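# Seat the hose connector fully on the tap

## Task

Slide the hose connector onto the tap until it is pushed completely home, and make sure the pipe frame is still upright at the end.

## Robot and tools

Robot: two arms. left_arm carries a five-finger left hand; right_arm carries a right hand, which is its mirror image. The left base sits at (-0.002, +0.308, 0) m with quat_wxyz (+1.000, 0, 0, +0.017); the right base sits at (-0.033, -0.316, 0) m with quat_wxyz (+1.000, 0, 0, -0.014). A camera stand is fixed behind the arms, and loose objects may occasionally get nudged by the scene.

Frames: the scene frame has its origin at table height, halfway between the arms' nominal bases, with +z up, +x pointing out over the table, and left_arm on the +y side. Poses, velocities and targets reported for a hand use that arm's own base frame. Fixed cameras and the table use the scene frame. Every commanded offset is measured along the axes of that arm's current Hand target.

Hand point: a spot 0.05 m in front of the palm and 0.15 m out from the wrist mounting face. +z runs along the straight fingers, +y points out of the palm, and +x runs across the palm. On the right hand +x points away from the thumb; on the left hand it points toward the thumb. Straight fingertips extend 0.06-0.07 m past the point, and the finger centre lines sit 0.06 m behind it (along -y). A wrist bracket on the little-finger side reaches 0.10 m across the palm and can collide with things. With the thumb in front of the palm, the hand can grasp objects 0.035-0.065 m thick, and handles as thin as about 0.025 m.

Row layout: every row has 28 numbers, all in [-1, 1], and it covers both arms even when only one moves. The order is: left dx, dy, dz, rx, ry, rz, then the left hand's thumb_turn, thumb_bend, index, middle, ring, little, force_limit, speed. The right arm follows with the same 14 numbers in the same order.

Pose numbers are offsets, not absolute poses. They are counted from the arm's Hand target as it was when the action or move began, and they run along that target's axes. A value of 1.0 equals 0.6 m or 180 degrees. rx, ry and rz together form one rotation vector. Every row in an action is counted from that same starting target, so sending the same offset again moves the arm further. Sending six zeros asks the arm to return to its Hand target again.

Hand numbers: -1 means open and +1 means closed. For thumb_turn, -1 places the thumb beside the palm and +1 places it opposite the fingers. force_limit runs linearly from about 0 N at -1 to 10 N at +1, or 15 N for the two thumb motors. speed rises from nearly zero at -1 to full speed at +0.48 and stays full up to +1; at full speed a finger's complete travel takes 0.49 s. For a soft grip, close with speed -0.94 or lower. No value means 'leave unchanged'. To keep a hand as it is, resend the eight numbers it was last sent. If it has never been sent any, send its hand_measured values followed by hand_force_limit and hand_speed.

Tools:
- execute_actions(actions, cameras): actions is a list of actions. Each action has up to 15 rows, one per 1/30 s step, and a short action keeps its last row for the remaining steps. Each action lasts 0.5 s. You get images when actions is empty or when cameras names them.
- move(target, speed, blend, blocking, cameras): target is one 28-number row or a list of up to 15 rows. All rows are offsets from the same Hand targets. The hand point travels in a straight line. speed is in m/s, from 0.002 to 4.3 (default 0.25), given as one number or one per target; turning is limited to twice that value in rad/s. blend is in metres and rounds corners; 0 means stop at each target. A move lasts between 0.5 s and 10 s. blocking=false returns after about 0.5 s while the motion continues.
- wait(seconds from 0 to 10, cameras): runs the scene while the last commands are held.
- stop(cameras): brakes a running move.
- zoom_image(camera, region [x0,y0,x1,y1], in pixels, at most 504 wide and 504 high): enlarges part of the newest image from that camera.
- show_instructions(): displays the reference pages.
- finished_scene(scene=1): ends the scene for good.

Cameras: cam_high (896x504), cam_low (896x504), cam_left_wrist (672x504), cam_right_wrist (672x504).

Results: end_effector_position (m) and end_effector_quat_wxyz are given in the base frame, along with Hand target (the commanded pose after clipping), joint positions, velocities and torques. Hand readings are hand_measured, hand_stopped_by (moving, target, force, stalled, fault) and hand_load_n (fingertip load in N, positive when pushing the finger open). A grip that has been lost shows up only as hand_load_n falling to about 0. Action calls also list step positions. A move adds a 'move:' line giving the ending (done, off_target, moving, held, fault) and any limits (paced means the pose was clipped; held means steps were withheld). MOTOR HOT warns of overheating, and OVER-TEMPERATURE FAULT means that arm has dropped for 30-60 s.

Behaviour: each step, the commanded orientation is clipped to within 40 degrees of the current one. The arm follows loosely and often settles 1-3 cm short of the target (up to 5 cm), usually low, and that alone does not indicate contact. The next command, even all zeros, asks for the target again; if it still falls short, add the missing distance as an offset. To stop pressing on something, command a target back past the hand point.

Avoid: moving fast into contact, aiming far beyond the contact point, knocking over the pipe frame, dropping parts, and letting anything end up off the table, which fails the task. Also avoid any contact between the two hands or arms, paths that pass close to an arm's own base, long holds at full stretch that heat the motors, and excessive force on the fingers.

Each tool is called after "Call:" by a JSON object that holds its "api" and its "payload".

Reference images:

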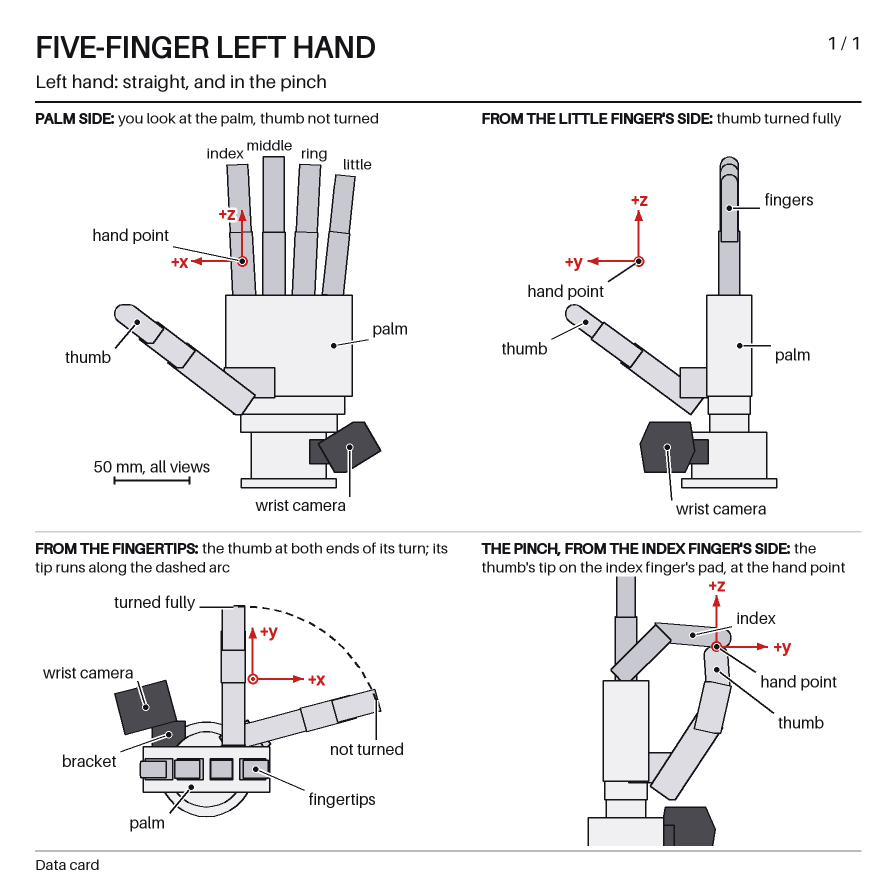

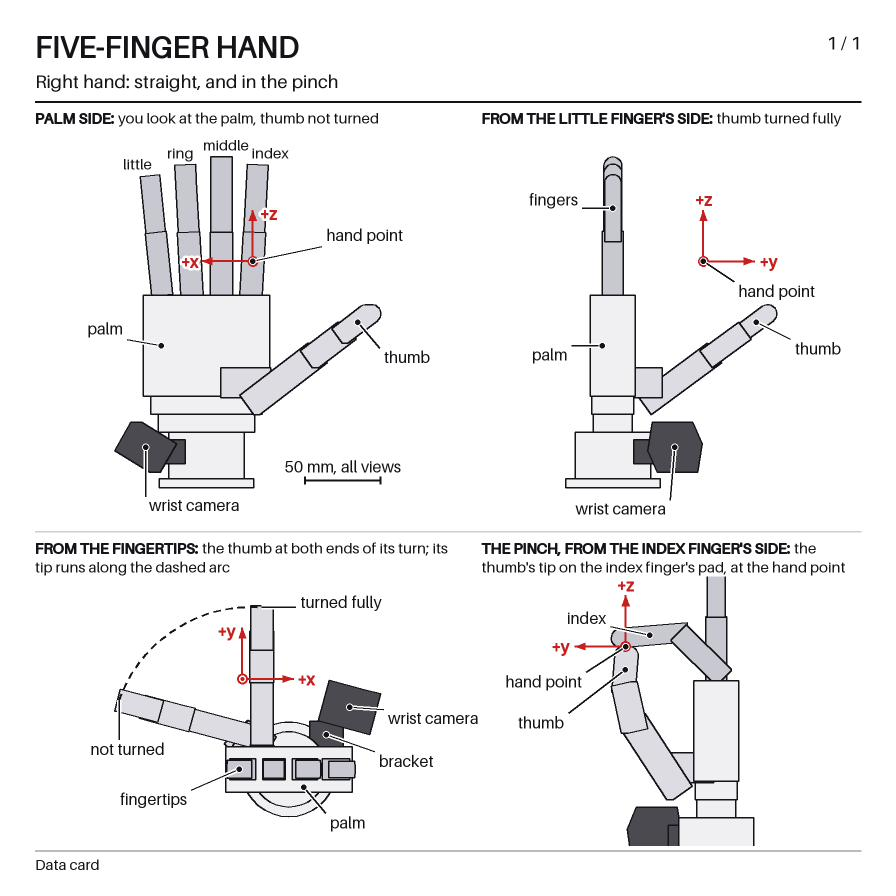

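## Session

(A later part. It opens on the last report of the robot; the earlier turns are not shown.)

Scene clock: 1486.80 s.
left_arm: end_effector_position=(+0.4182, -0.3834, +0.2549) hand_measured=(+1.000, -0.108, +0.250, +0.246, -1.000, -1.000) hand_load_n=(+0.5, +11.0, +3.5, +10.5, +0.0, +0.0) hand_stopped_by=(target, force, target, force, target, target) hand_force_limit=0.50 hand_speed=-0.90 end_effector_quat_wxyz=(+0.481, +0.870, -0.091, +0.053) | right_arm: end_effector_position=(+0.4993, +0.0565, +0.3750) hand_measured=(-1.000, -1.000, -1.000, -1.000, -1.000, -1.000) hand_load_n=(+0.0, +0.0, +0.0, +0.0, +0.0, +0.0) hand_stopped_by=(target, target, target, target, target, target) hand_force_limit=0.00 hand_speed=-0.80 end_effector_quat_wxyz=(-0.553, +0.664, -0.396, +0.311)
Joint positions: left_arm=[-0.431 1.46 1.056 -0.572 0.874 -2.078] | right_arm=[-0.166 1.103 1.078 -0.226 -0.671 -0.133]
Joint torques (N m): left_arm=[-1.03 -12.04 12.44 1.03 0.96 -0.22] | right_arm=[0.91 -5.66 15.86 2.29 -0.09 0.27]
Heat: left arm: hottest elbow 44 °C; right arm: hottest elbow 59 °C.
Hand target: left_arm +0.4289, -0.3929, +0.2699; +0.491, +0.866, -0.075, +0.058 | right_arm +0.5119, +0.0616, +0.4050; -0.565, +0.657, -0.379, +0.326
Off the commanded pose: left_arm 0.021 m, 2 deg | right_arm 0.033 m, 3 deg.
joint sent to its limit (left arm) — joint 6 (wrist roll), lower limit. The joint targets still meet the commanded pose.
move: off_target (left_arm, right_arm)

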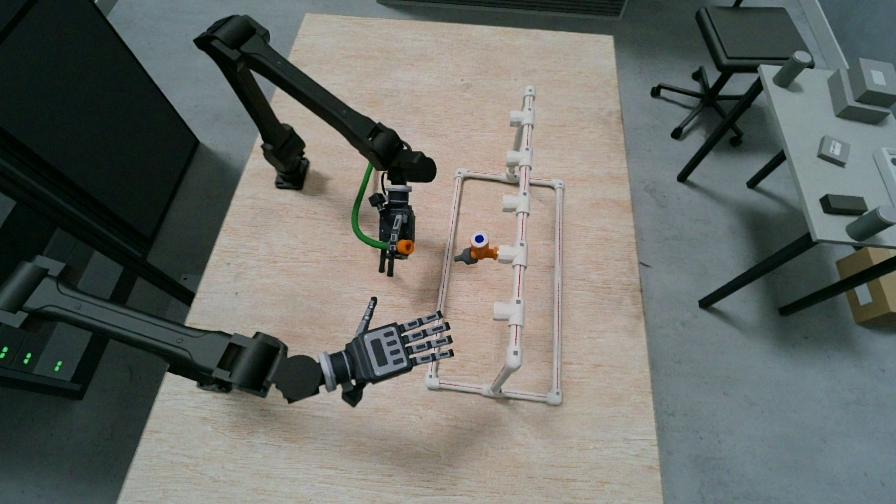

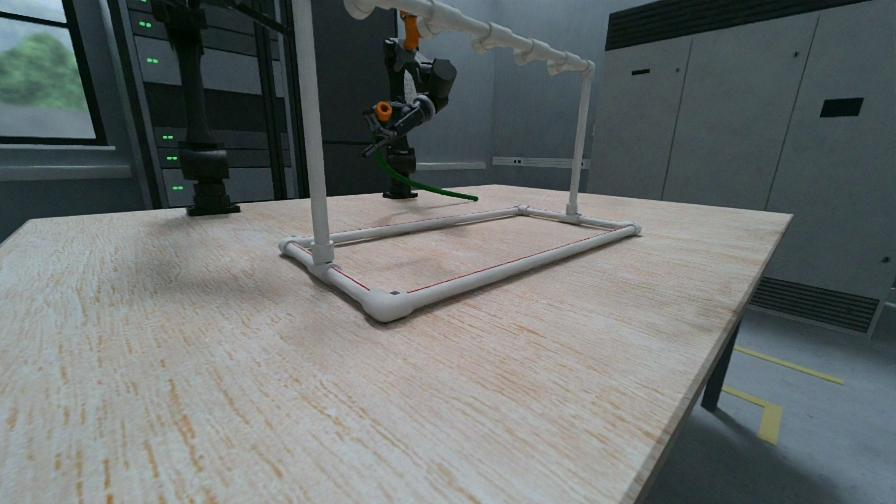

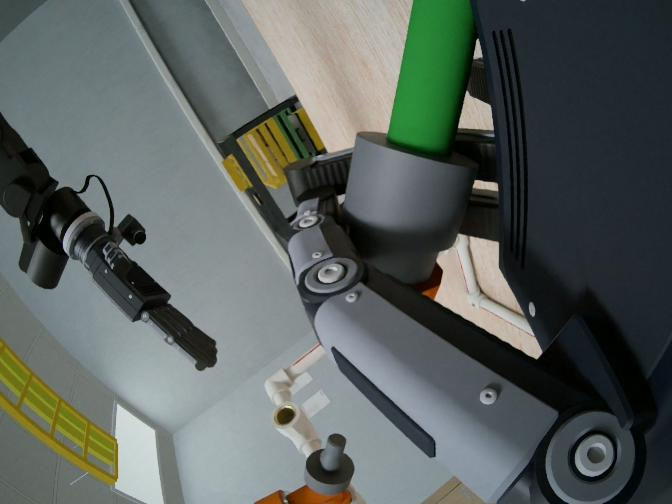

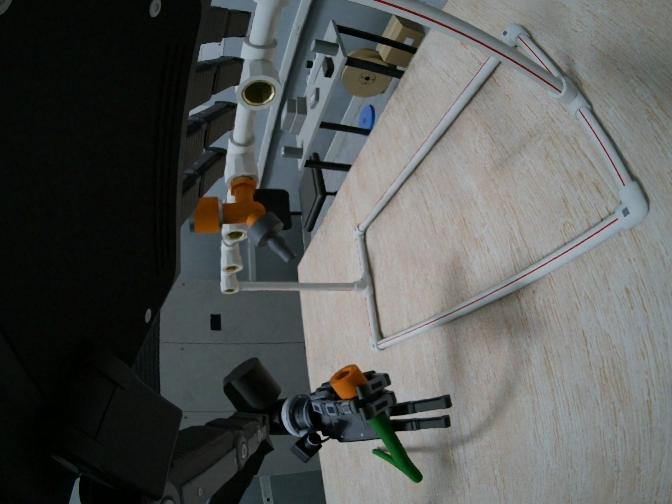

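Call:
{"api": "wait", "payload": {"seconds": 0, "cameras": ["all"]}}

Scene clock: 1533.23 s.
left_arm: end_effector_position=(+0.4182, -0.3834, +0.2548) hand_measured=(+1.000, -0.108, +0.250, +0.246, -1.000, -1.000) hand_load_n=(+0.0, +11.0, +3.5, +10.0, +0.0, +0.0) hand_stopped_by=(target, force, target, force, target, target) hand_force_limit=0.50 hand_speed=-0.90 end_effector_quat_wxyz=(+0.481, +0.870, -0.091, +0.053) | right_arm: end_effector_position=(+0.4993, +0.0565, +0.3750) hand_measured=(-1.000, -1.000, -1.000, -1.000, -1.000, -1.000) hand_load_n=(+0.0, +0.0, +0.0, +0.0, +0.0, +0.0) hand_stopped_by=(target, target, target, target, target, target) hand_force_limit=0.00 hand_speed=-0.80 end_effector_quat_wxyz=(-0.553, +0.664, -0.396, +0.311)
Joint positions: left_arm=[-0.431 1.46 1.056 -0.573 0.874 -2.078] | right_arm=[-0.166 1.103 1.078 -0.226 -0.671 -0.133]
Joint torques (N m): left_arm=[-1.03 -12.04 12.49 0.95 0.96 -0.21] | right_arm=[0.91 -5.71 15.84 2.32 -0.09 0.27]
Heat: left arm: hottest elbow 46 °C; right arm: hottest elbow 59 °C.
Hand target: left_arm +0.4288, -0.3929, +0.2699; +0.490, +0.866, -0.075, +0.058 | right_arm +0.5119, +0.0616, +0.4050; -0.565, +0.657, -0.379, +0.326
Off the commanded pose: left_arm 0.021 m, 2 deg | right_arm 0.033 m, 3 deg.

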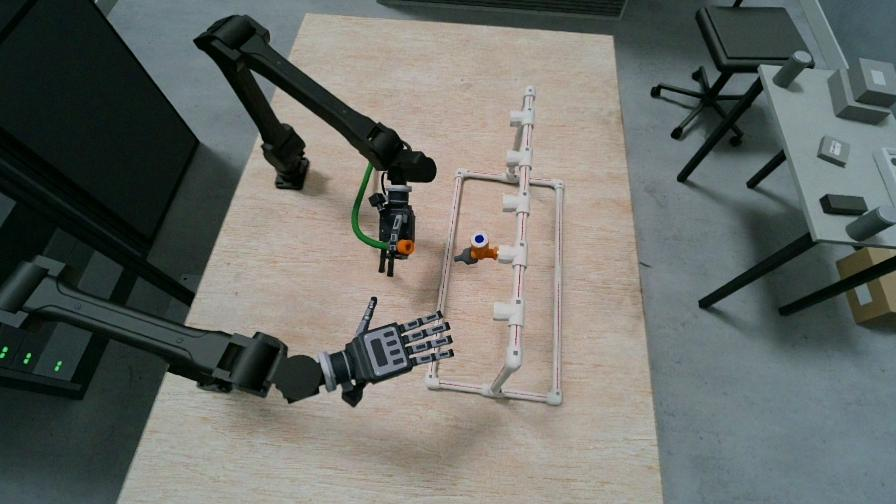

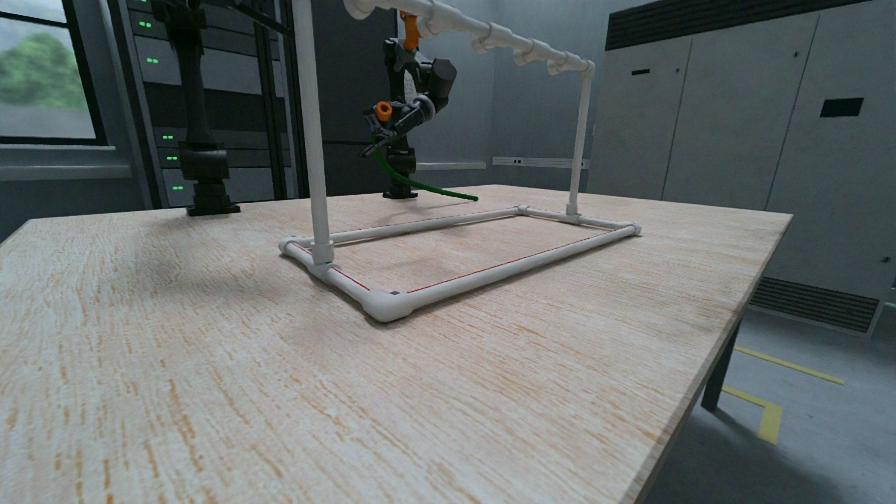

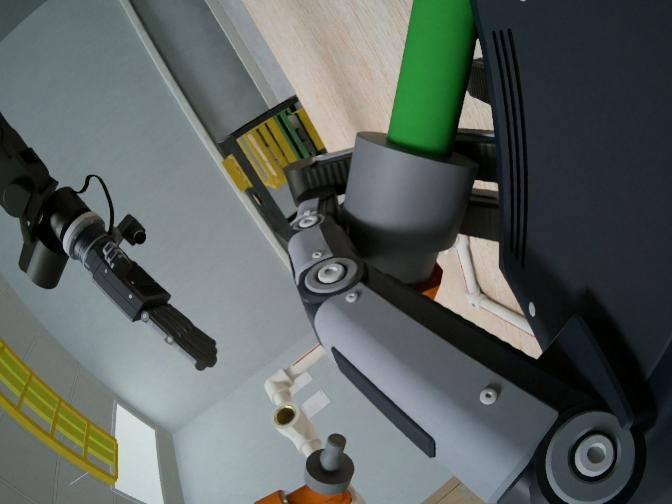

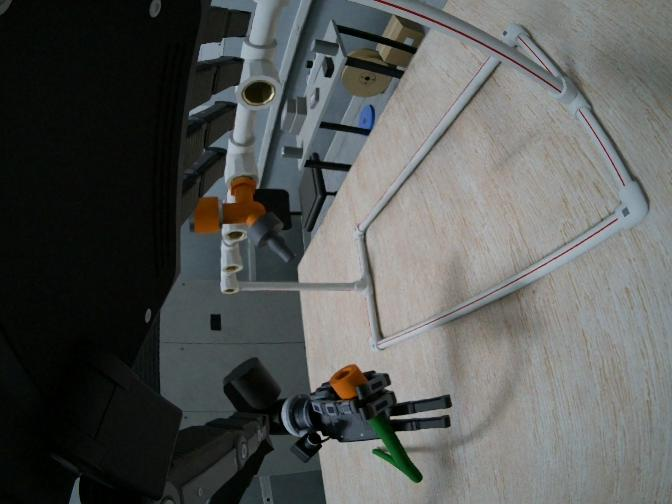

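Call:
{"api": "zoom_image", "payload": {"camera": "cam_right_wrist", "region": [180, 160, 480, 460]}}

Call:
{"api": "zoom_image", "payload": {"camera": "cam_high", "region": [350, 200, 530, 300]}}

Call:
{"api": "zoom_image", "payload": {"camera": "cam_low", "region": [340, 0, 500, 170]}}

Call:
{"api": "zoom_image", "payload": {"camera": "cam_left_wrist", "region": [220, 100, 560, 504]}}

Scaled by 1.680 from the camera's 672x504 image, which has a finer 960x720 frame.

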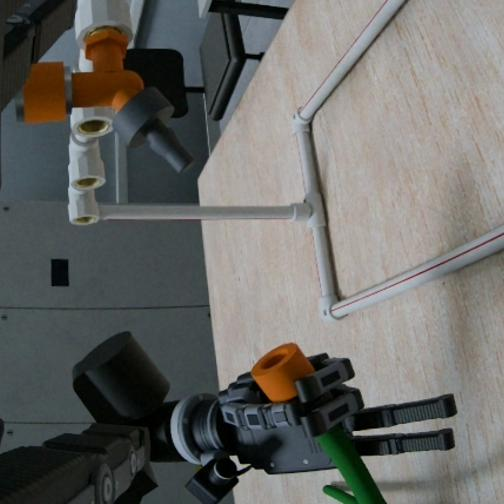

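Scaled by 2.800.

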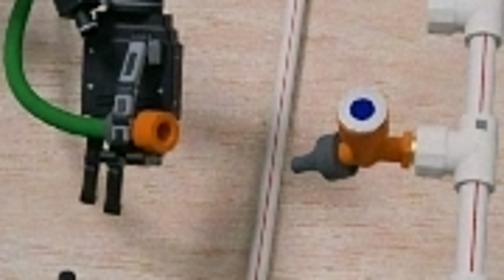

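Scaled by 2.965.

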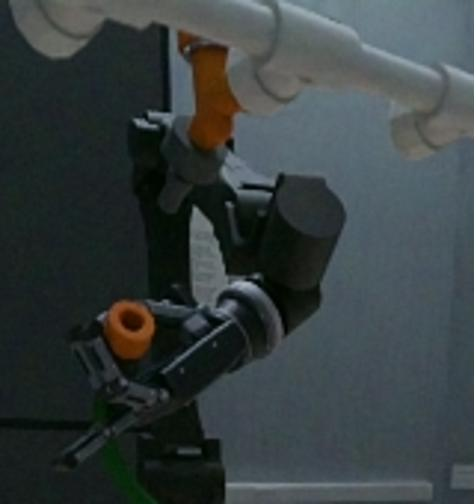

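Scaled by 1.248 from the camera's 672x504 image, which has a finer 960x720 frame.

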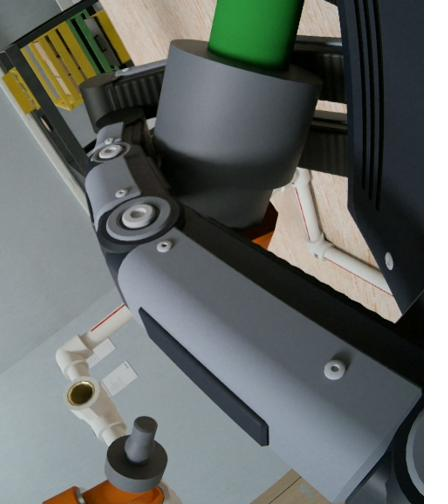

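Call:
{"api": "zoom_image", "payload": {"camera": "cam_high", "region": [385, 225, 435, 270]}}

Call:
{"api": "zoom_image", "payload": {"camera": "cam_low", "region": [355, 85, 425, 145]}}

Call:
{"api": "zoom_image", "payload": {"camera": "cam_right_wrist", "region": [310, 340, 410, 440]}}

Call:
{"api": "zoom_image", "payload": {"camera": "cam_high", "region": [445, 225, 515, 270]}}

Call:
{"api": "zoom_image", "payload": {"camera": "cam_right_wrist", "region": [180, 160, 310, 280]}}

Call:
{"api": "zoom_image", "payload": {"camera": "cam_low", "region": [370, 0, 450, 90]}}

Scaled by 10.080.

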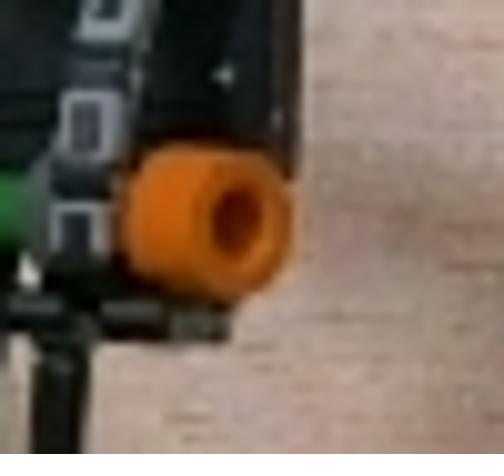

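Scaled by 7.200.

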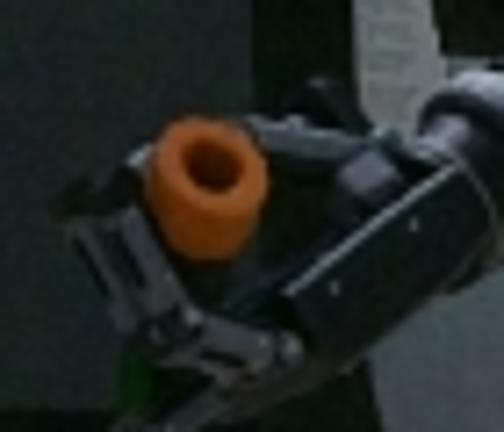

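Scaled by 5.040 from the camera's 672x504 image, which has a finer 960x720 frame.

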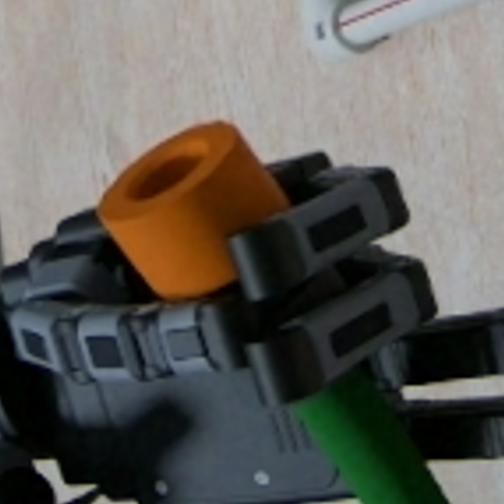

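Scaled by 7.200.

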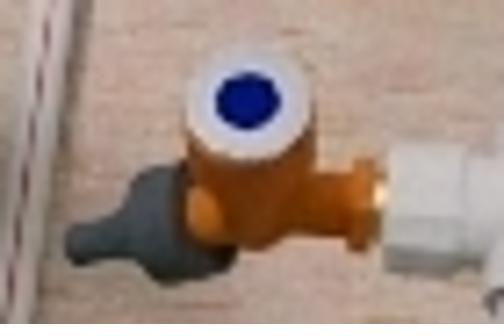

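Scaled by 3.877 from the camera's 672x504 image, which has a finer 960x720 frame.

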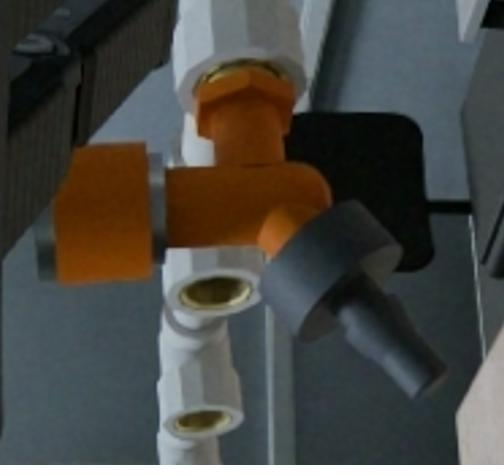

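Scaled by 5.600.

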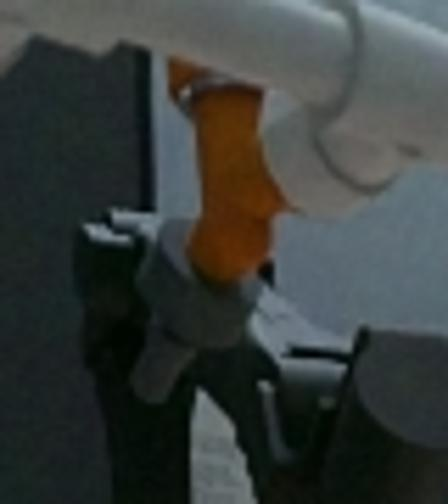

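Call:
{"api": "move", "payload": {"target": [-0.1295,-0.0007,-0.1103,0,0,0,1,0.05,0.25,0.25,-1,-1,0.5,-0.9,0.0659,0.0387,-0.0882,-0.0373,0.2818,0.5476,1,-1,-1,-1,-1,-1,0,-0.5], "cameras": ["cam_high","cam_right_wrist"]}}

Scene clock: 2078.30 s.
left_arm: end_effector_position=(+0.3510, -0.3351, +0.2897) hand_measured=(+1.000, -0.108, +0.250, +0.246, -1.000, -1.000) hand_load_n=(+0.0, +11.0, +3.5, +10.0, +0.0, +0.0) hand_stopped_by=(target, force, target, force, target, target) hand_force_limit=0.50 hand_speed=-0.90 end_effector_quat_wxyz=(+0.491, +0.865, -0.083, +0.061) | right_arm: end_effector_position=(+0.4733, +0.0077, +0.3662) hand_measured=(+1.000, -1.000, -1.000, -1.000, -1.000, -1.000) hand_load_n=(+0.0, +0.0, +0.0, +0.0, +0.0, +0.0) hand_stopped_by=(target, target, target, target, target, target) hand_force_limit=0.00 hand_speed=-0.50 end_effector_quat_wxyz=(+0.370, -0.011, +0.929, +0.004)
Joint positions: left_arm=[-0.39 1.202 0.898 -0.667 0.903 -2.067] | right_arm=[-0.172 1.056 1.179 -0.946 -0.134 1.426]
Joint torques (N m): left_arm=[0.32 -10.05 9.01 0.9 0.95 -0.04] | right_arm=[-1.03 -4.31 15.43 0.91 -0.03 0.29]
Heat: left arm: hottest elbow 53 °C; right arm: hottest elbow 66 °C.
Hand target: left_arm +0.3509, -0.3302, +0.2900; +0.491, +0.866, -0.075, +0.058 | right_arm +0.4834, -0.0006, +0.3899; +0.383, +0.000, +0.924, +0.000
Off the commanded pose: left_arm 0.005 m, 1 deg | right_arm 0.027 m, 2 deg.
move: off_target (right_arm)
Images, in order (width x height): cam_high 896x504, cam_right_wrist 672x504.

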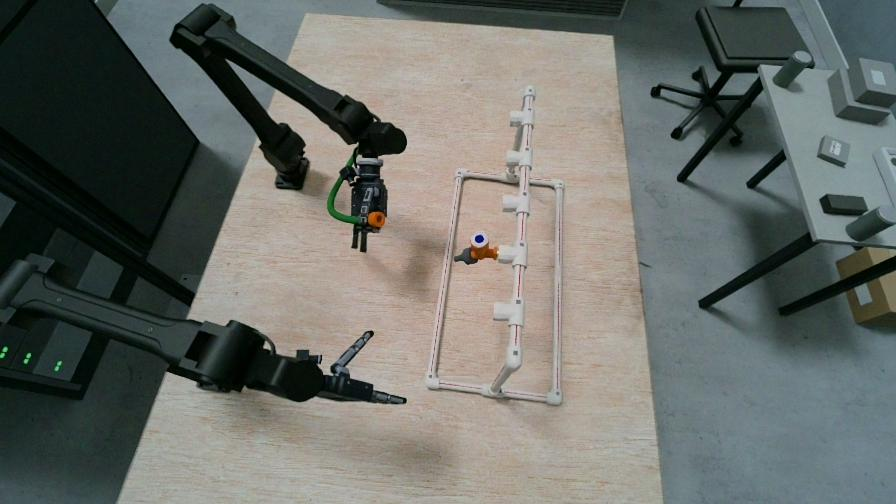

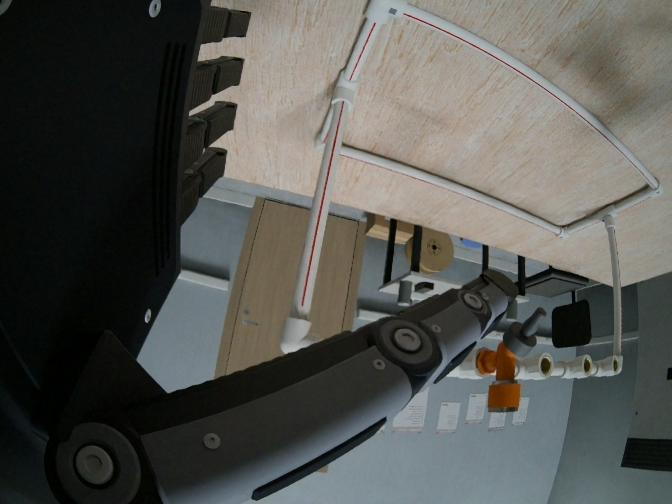

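Call:
{"api": "move", "payload": {"target": [0,0,0,0,0,0,1,0.05,0.25,0.25,-1,-1,0.5,-0.9,0.0251,0.0803,0.2813,0,0.25,0,1,-1,-1,-1,-1,-1,0,-0.5], "cameras": ["cam_high","cam_low","cam_right_wrist"]}}

Scene clock: 2090.73 s.
left_arm: end_effector_position=(+0.3510, -0.3351, +0.2897) hand_measured=(+1.000, -0.108, +0.250, +0.246, -1.000, -1.000) hand_load_n=(+0.0, +11.0, +3.5, +10.5, +0.0, +0.0) hand_stopped_by=(target, force, target, force, target, target) hand_force_limit=0.50 hand_speed=-0.90 end_effector_quat_wxyz=(+0.491, +0.865, -0.083, +0.061) | right_arm: end_effector_position=(+0.5807, +0.0432, +0.2494) hand_measured=(+1.000, -1.000, -1.000, -1.000, -1.000, -1.000) hand_load_n=(-0.5, +0.0, +0.0, +0.0, +0.0, +0.0) hand_stopped_by=(target, target, target, target, target, target) hand_force_limit=0.00 hand_speed=-0.50 end_effector_quat_wxyz=(-0.005, -0.001, +1.000, +0.003)
Joint positions: left_arm=[-0.39 1.202 0.898 -0.667 0.903 -2.067] | right_arm=[-0.032 1.795 1.882 -1.667 -0.005 1.536]
Joint torques (N m): left_arm=[0.32 -9.99 9.01 0.91 0.95 -0.04] | right_arm=[0.56 -14.56 13.45 -0.36 0.03 0.26]
Heat: left arm: hottest elbow 52 °C; right arm: hottest elbow 67 °C.
Hand target: left_arm +0.3509, -0.3302, +0.2900; +0.491, +0.866, -0.075, +0.058 | right_arm +0.5920, +0.0478, +0.2599; +0.000, +0.000, +1.000, +0.000
Off the commanded pose: left_arm 0.005 m, 1 deg | right_arm 0.016 m, 1 deg.
joint sent to its limit (right arm) — joint 4 (wrist pitch), lower limit. The joint targets still meet the commanded pose.
move: off_target (right_arm)
Images, in order (width x height): cam_high 896x504, cam_low 896x504, cam_right_wrist 672x504.

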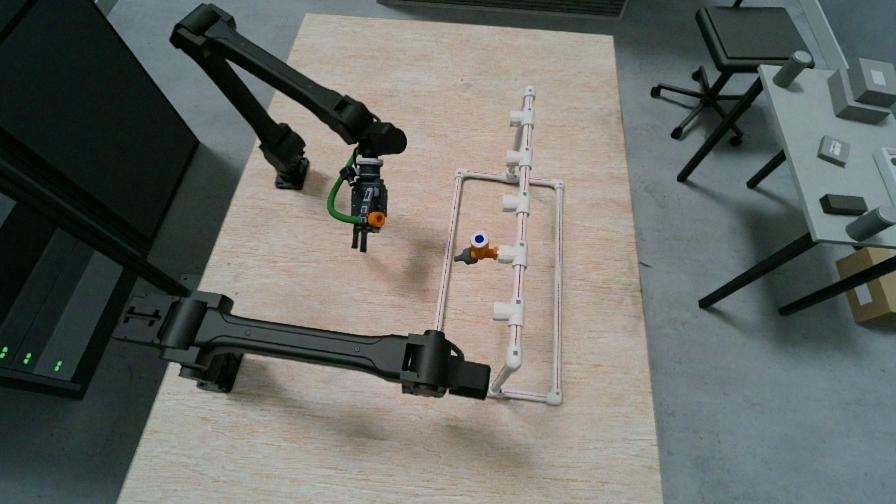

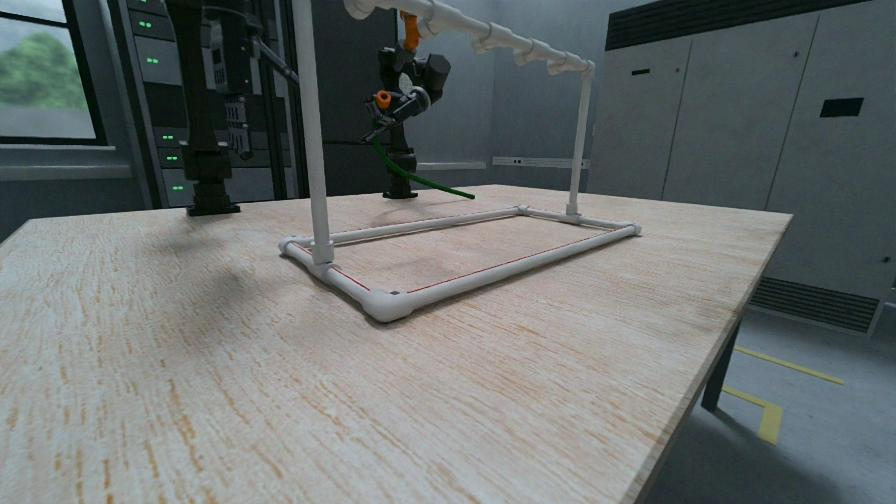

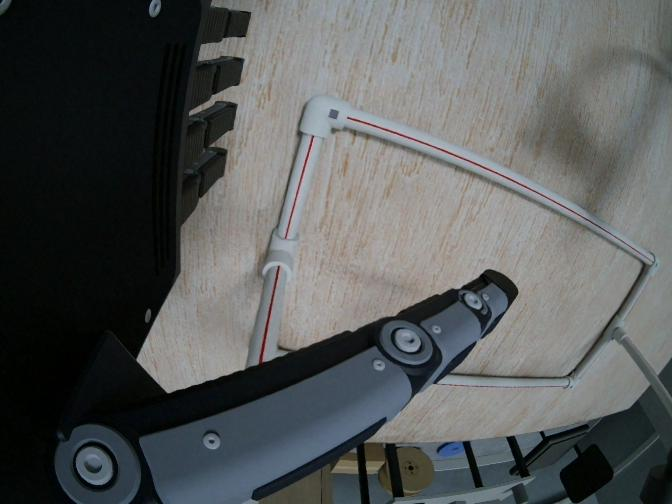

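Call:
{"api": "move", "payload": {"target": [0,0,0,0,0,0,1,0.05,0.25,0.25,-1,-1,0.5,-0.9,-0.033,0,0.2167,0,0,0,1,-1,-1,-1,-1,-1,0,-0.5], "cameras": ["cam_low","cam_right_wrist"]}}

Scene clock: 2099.13 s.
left_arm: end_effector_position=(+0.3510, -0.3351, +0.2897) hand_measured=(+1.000, -0.108, +0.250, +0.246, -1.000, -1.000) hand_load_n=(+0.0, +11.0, +3.5, +10.0, +0.0, +0.0) hand_stopped_by=(target, force, target, force, target, target) hand_force_limit=0.50 hand_speed=-0.90 end_effector_quat_wxyz=(+0.491, +0.865, -0.083, +0.061) | right_arm: end_effector_position=(+0.6092, +0.0419, +0.1378) hand_measured=(+1.000, -1.000, -1.000, -1.000, -1.000, -1.000) hand_load_n=(+0.0, +0.0, +0.0, +0.0, +0.0, +0.0) hand_stopped_by=(target, target, target, target, target, target) hand_force_limit=0.00 hand_speed=-0.50 end_effector_quat_wxyz=(+0.002, -0.001, +1.000, +0.002)
Joint positions: left_arm=[-0.39 1.202 0.898 -0.667 0.903 -2.067] | right_arm=[-0.032 1.879 1.708 -1.396 -0.003 1.536]
Joint torques (N m): left_arm=[0.32 -9.99 9.01 0.91 0.95 -0.04] | right_arm=[0.73 -15.74 8.88 0.42 0.03 0.25]
Heat: left arm: hottest elbow 52 °C; right arm: hottest elbow 68 °C.
Hand target: left_arm +0.3509, -0.3302, +0.2900; +0.491, +0.866, -0.075, +0.058 | right_arm +0.6119, +0.0478, +0.1298; +0.000, +0.000, +1.000, +0.000
Off the commanded pose: left_arm 0.005 m, 1 deg | right_arm 0.010 m, 0 deg.
move: done
Images, in order (width x height): cam_low 896x504, cam_right_wrist 672x504.

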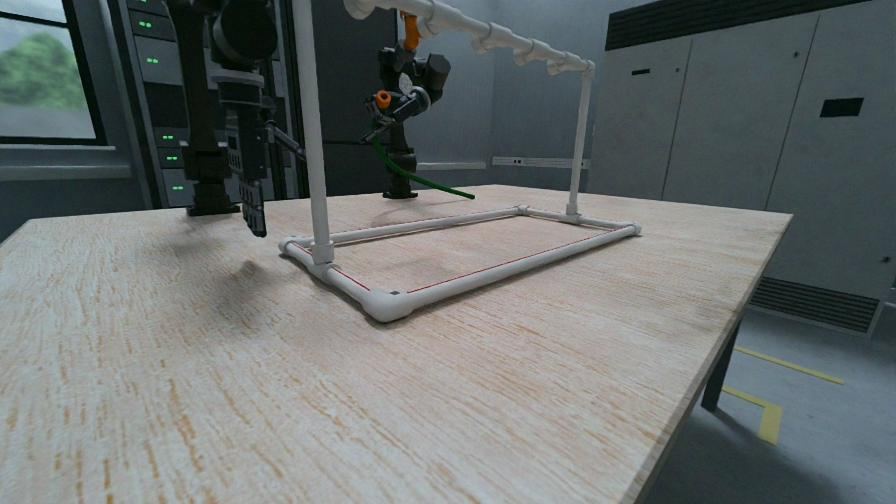

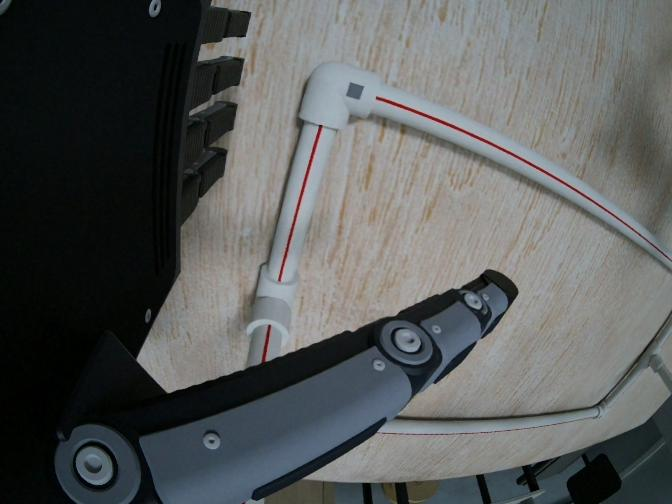

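Call:
{"api": "move", "payload": {"target": [0,0,0,0,0,0,1,0.05,0.25,0.25,-1,-1,0.5,-0.9,0,0,0.09,0,0,0,1,-1,-1,-1,-1,-1,0,-0.5], "speed": 0.12, "cameras": ["cam_low","cam_right_wrist"]}}

Scene clock: 2118.83 s.
left_arm: end_effector_position=(+0.3510, -0.3351, +0.2897) hand_measured=(+1.000, -0.108, +0.250, +0.246, -1.000, -1.000) hand_load_n=(+0.5, +11.0, +3.5, +10.0, +0.0, +0.0) hand_stopped_by=(target, force, target, force, target, target) hand_force_limit=0.50 hand_speed=-0.90 end_effector_quat_wxyz=(+0.491, +0.865, -0.083, +0.061) | right_arm: end_effector_position=(+0.6130, +0.0417, +0.0937) hand_measured=(+1.000, -1.000, -1.000, -1.000, -1.000, -1.000) hand_load_n=(+0.0, +0.0, +0.0, +0.0, +0.0, +0.0) hand_stopped_by=(target, target, target, target, target, target) hand_force_limit=0.00 hand_speed=-0.50 end_effector_quat_wxyz=(+0.011, -0.001, +1.000, +0.001)
Joint positions: left_arm=[-0.39 1.202 0.898 -0.667 0.903 -2.067] | right_arm=[-0.032 1.903 1.623 -1.269 -0.003 1.537]
Joint torques (N m): left_arm=[0.32 -10.05 9.01 0.91 0.95 -0.04] | right_arm=[0.67 -14.97 7.92 0.44 0.04 0.26]
Heat: left arm: hottest elbow 50 °C; right arm: hottest elbow 65 °C.
Hand target: left_arm +0.3509, -0.3302, +0.2900; +0.491, +0.866, -0.075, +0.058 | right_arm +0.6119, +0.0479, +0.0760; +0.000, +0.000, +1.000, +0.000
Off the commanded pose: left_arm 0.005 m, 1 deg | right_arm 0.019 m, 1 deg.
move: off_target (right_arm)
Images, in order (width x height): cam_low 896x504, cam_right_wrist 672x504.

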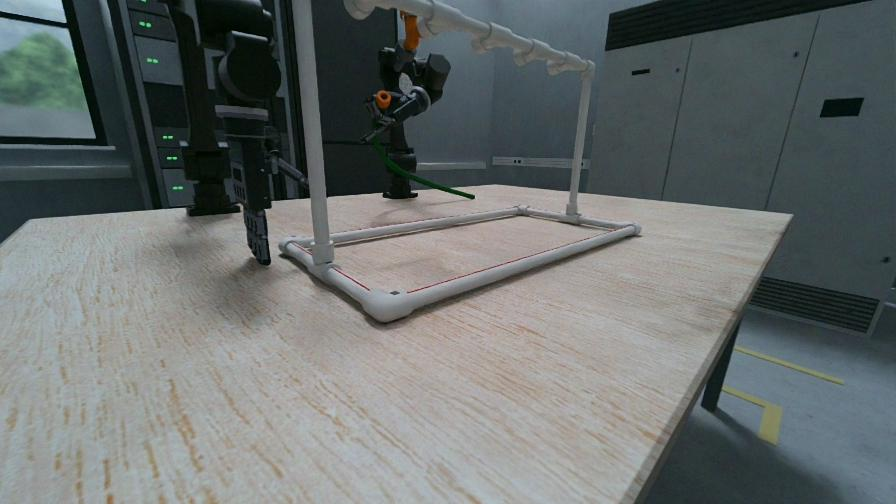

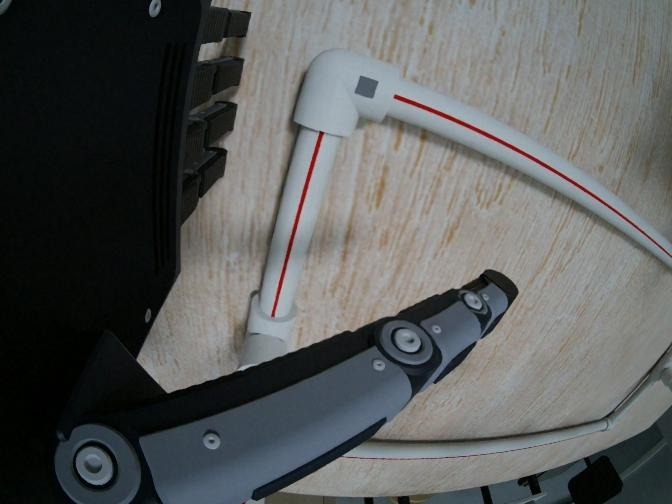

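Call:
{"api": "move", "payload": {"target": [0,0,0,0,0,0,1,0.05,0.25,0.25,-1,-1,0.5,-0.9,0,0.1,-0.018,0,0,0,1,-1,-1,-1,-1,-1,0,-0.5], "speed": 0.08, "cameras": ["cam_low","cam_right_wrist","cam_high"]}}

Scene clock: 2129.63 s.
left_arm: end_effector_position=(+0.3510, -0.3351, +0.2897) hand_measured=(+1.000, -0.108, +0.250, +0.246, -1.000, -1.000) hand_load_n=(+0.0, +11.0, +3.5, +10.0, +0.0, +0.0) hand_stopped_by=(target, force, target, force, target, target) hand_force_limit=0.50 hand_speed=-0.90 end_effector_quat_wxyz=(+0.491, +0.865, -0.083, +0.061) | right_arm: end_effector_position=(+0.6122, +0.0818, +0.0922) hand_measured=(+1.000, -1.000, -1.000, -1.000, -1.000, -1.000) hand_load_n=(+0.0, +0.0, +0.0, +0.0, +0.5, +0.0) hand_stopped_by=(target, target, target, target, target, target) hand_force_limit=0.00 hand_speed=-0.50 end_effector_quat_wxyz=(+0.008, +0.010, +1.000, -0.009)
Joint positions: left_arm=[-0.39 1.202 0.898 -0.667 0.903 -2.067] | right_arm=[0.046 1.903 1.623 -1.276 0.02 1.635]
Joint torques (N m): left_arm=[0.32 -10.05 9.01 0.91 0.95 -0.04] | right_arm=[2.55 -15.21 9.89 -0.29 -0.75 0.31]
Heat: left arm: hottest elbow 50 °C; right arm: hottest elbow 63 °C.
Hand target: left_arm +0.3509, -0.3302, +0.2900; +0.491, +0.866, -0.075, +0.058 | right_arm +0.6119, +0.1077, +0.0868; +0.000, +0.000, +1.000, +0.000
Off the commanded pose: left_arm 0.005 m, 1 deg | right_arm 0.027 m, 2 deg.
move: off_target (right_arm)
Images, in order (width x height): cam_high 896x504, cam_low 896x504, cam_right_wrist 672x504.

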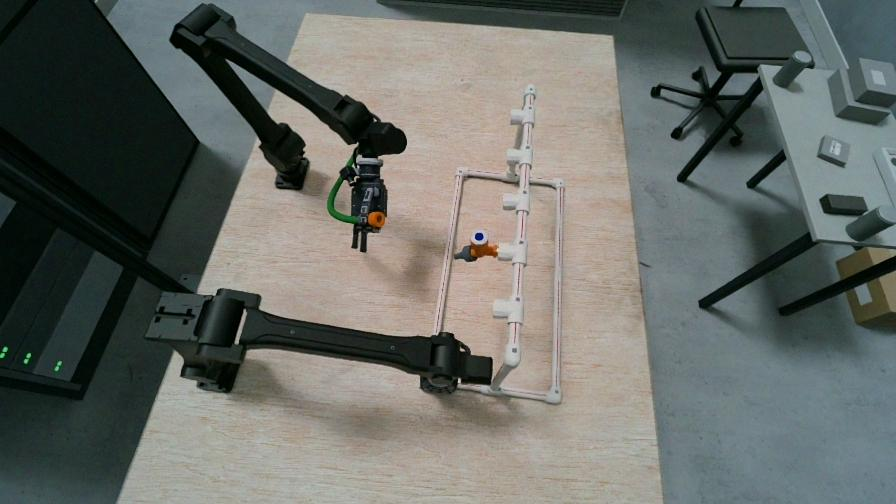

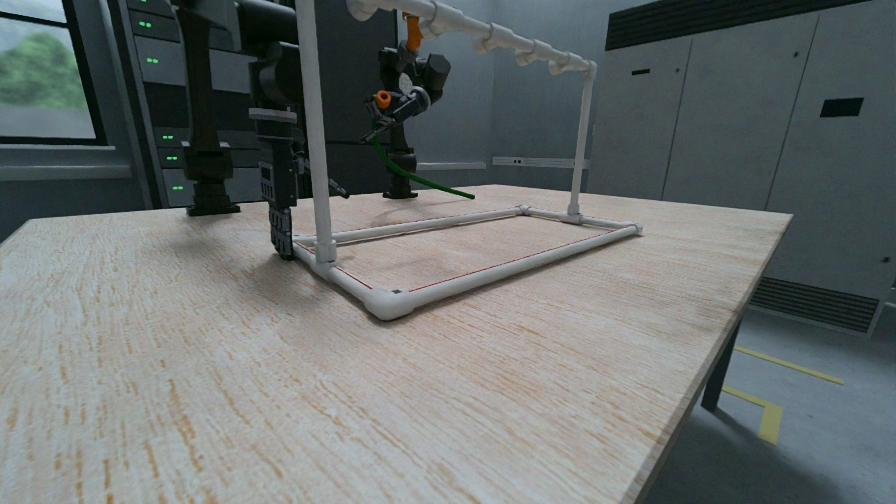

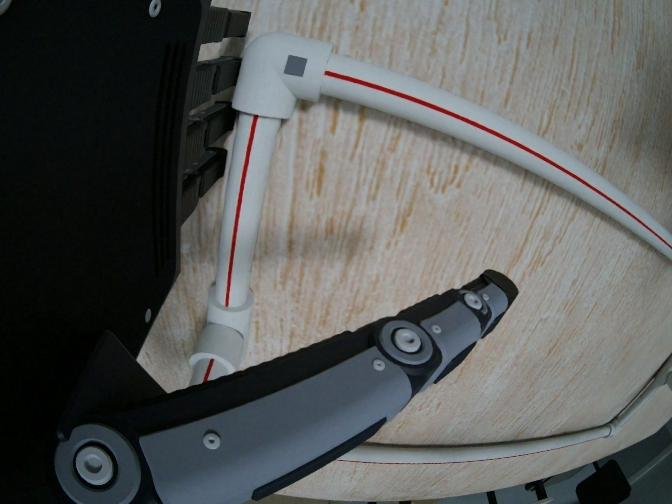

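Call:
{"api": "move", "payload": {"target": [0,0,0,0,0,0,1,0.05,0.25,0.25,-1,-1,0.5,-0.9,0,0.1,0,0,0,0,1,-1,-1,-1,-1,-1,0,-0.5], "speed": 0.08, "cameras": ["cam_low","cam_right_wrist","cam_high"]}}

Scene clock: 2136.07 s.
left_arm: end_effector_position=(+0.3510, -0.3351, +0.2897) hand_measured=(+1.000, -0.108, +0.250, +0.246, -1.000, -1.000) hand_load_n=(+0.0, +11.0, +3.5, +10.0, +0.0, +0.0) hand_stopped_by=(target, force, target, force, target, target) hand_force_limit=0.50 hand_speed=-0.90 end_effector_quat_wxyz=(+0.491, +0.865, -0.083, +0.061) | right_arm: end_effector_position=(+0.6036, +0.1392, +0.0910) hand_measured=(+1.000, -1.000, -1.000, -1.000, -1.000, -1.000) hand_load_n=(+0.0, +0.0, +0.0, +0.0, +0.5, +0.0) hand_stopped_by=(target, target, target, target, target, target) hand_force_limit=0.00 hand_speed=-0.50 end_effector_quat_wxyz=(+0.002, +0.010, +1.000, -0.012)
Joint positions: left_arm=[-0.39 1.202 0.898 -0.667 0.903 -2.067] | right_arm=[0.147 1.904 1.623 -1.289 0.023 1.737]
Joint torques (N m): left_arm=[0.38 -9.99 9.02 0.9 0.95 -0.04] | right_arm=[2.55 -13.86 12.37 -0.17 -0.91 0.28]
Heat: left arm: hottest elbow 49 °C; right arm: hottest elbow 63 °C.
Hand target: left_arm +0.3509, -0.3302, +0.2900; +0.491, +0.866, -0.075, +0.058 | right_arm +0.6119, +0.1678, +0.0868; +0.000, +0.000, +1.000, +0.000
Off the commanded pose: left_arm 0.005 m, 1 deg | right_arm 0.030 m, 2 deg.
move: off_target (right_arm)
Images, in order (width x height): cam_high 896x504, cam_low 896x504, cam_right_wrist 672x504.

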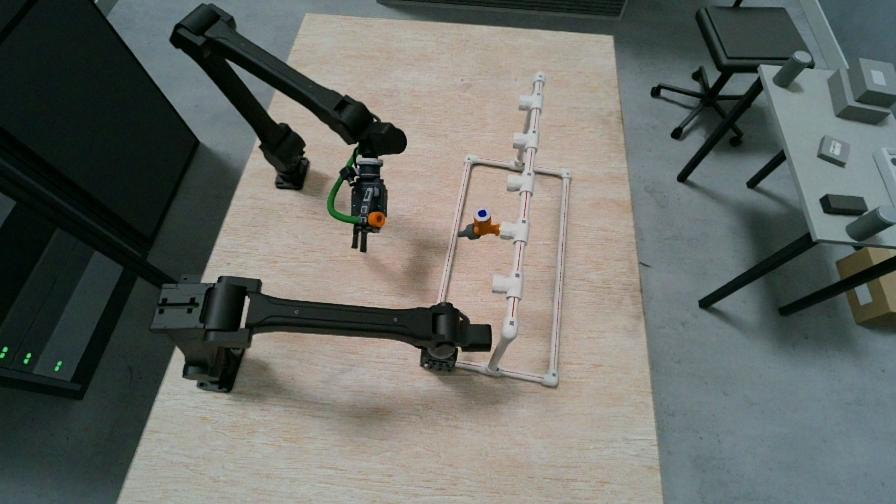

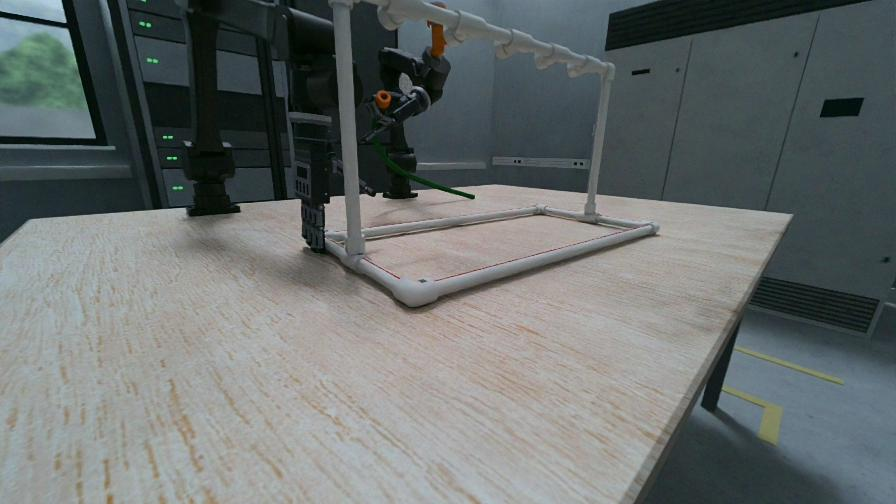

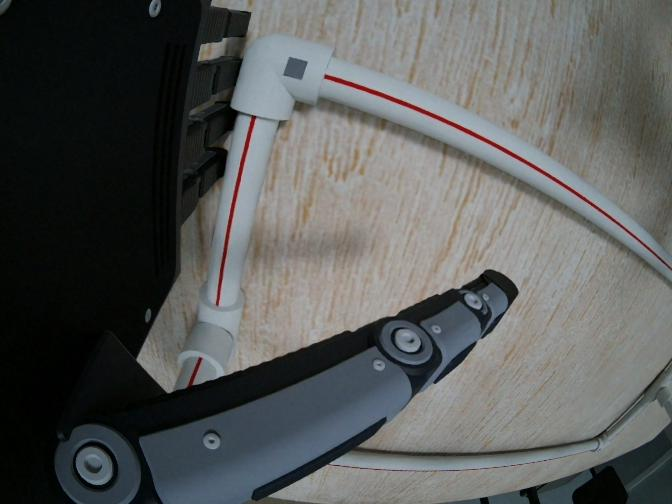

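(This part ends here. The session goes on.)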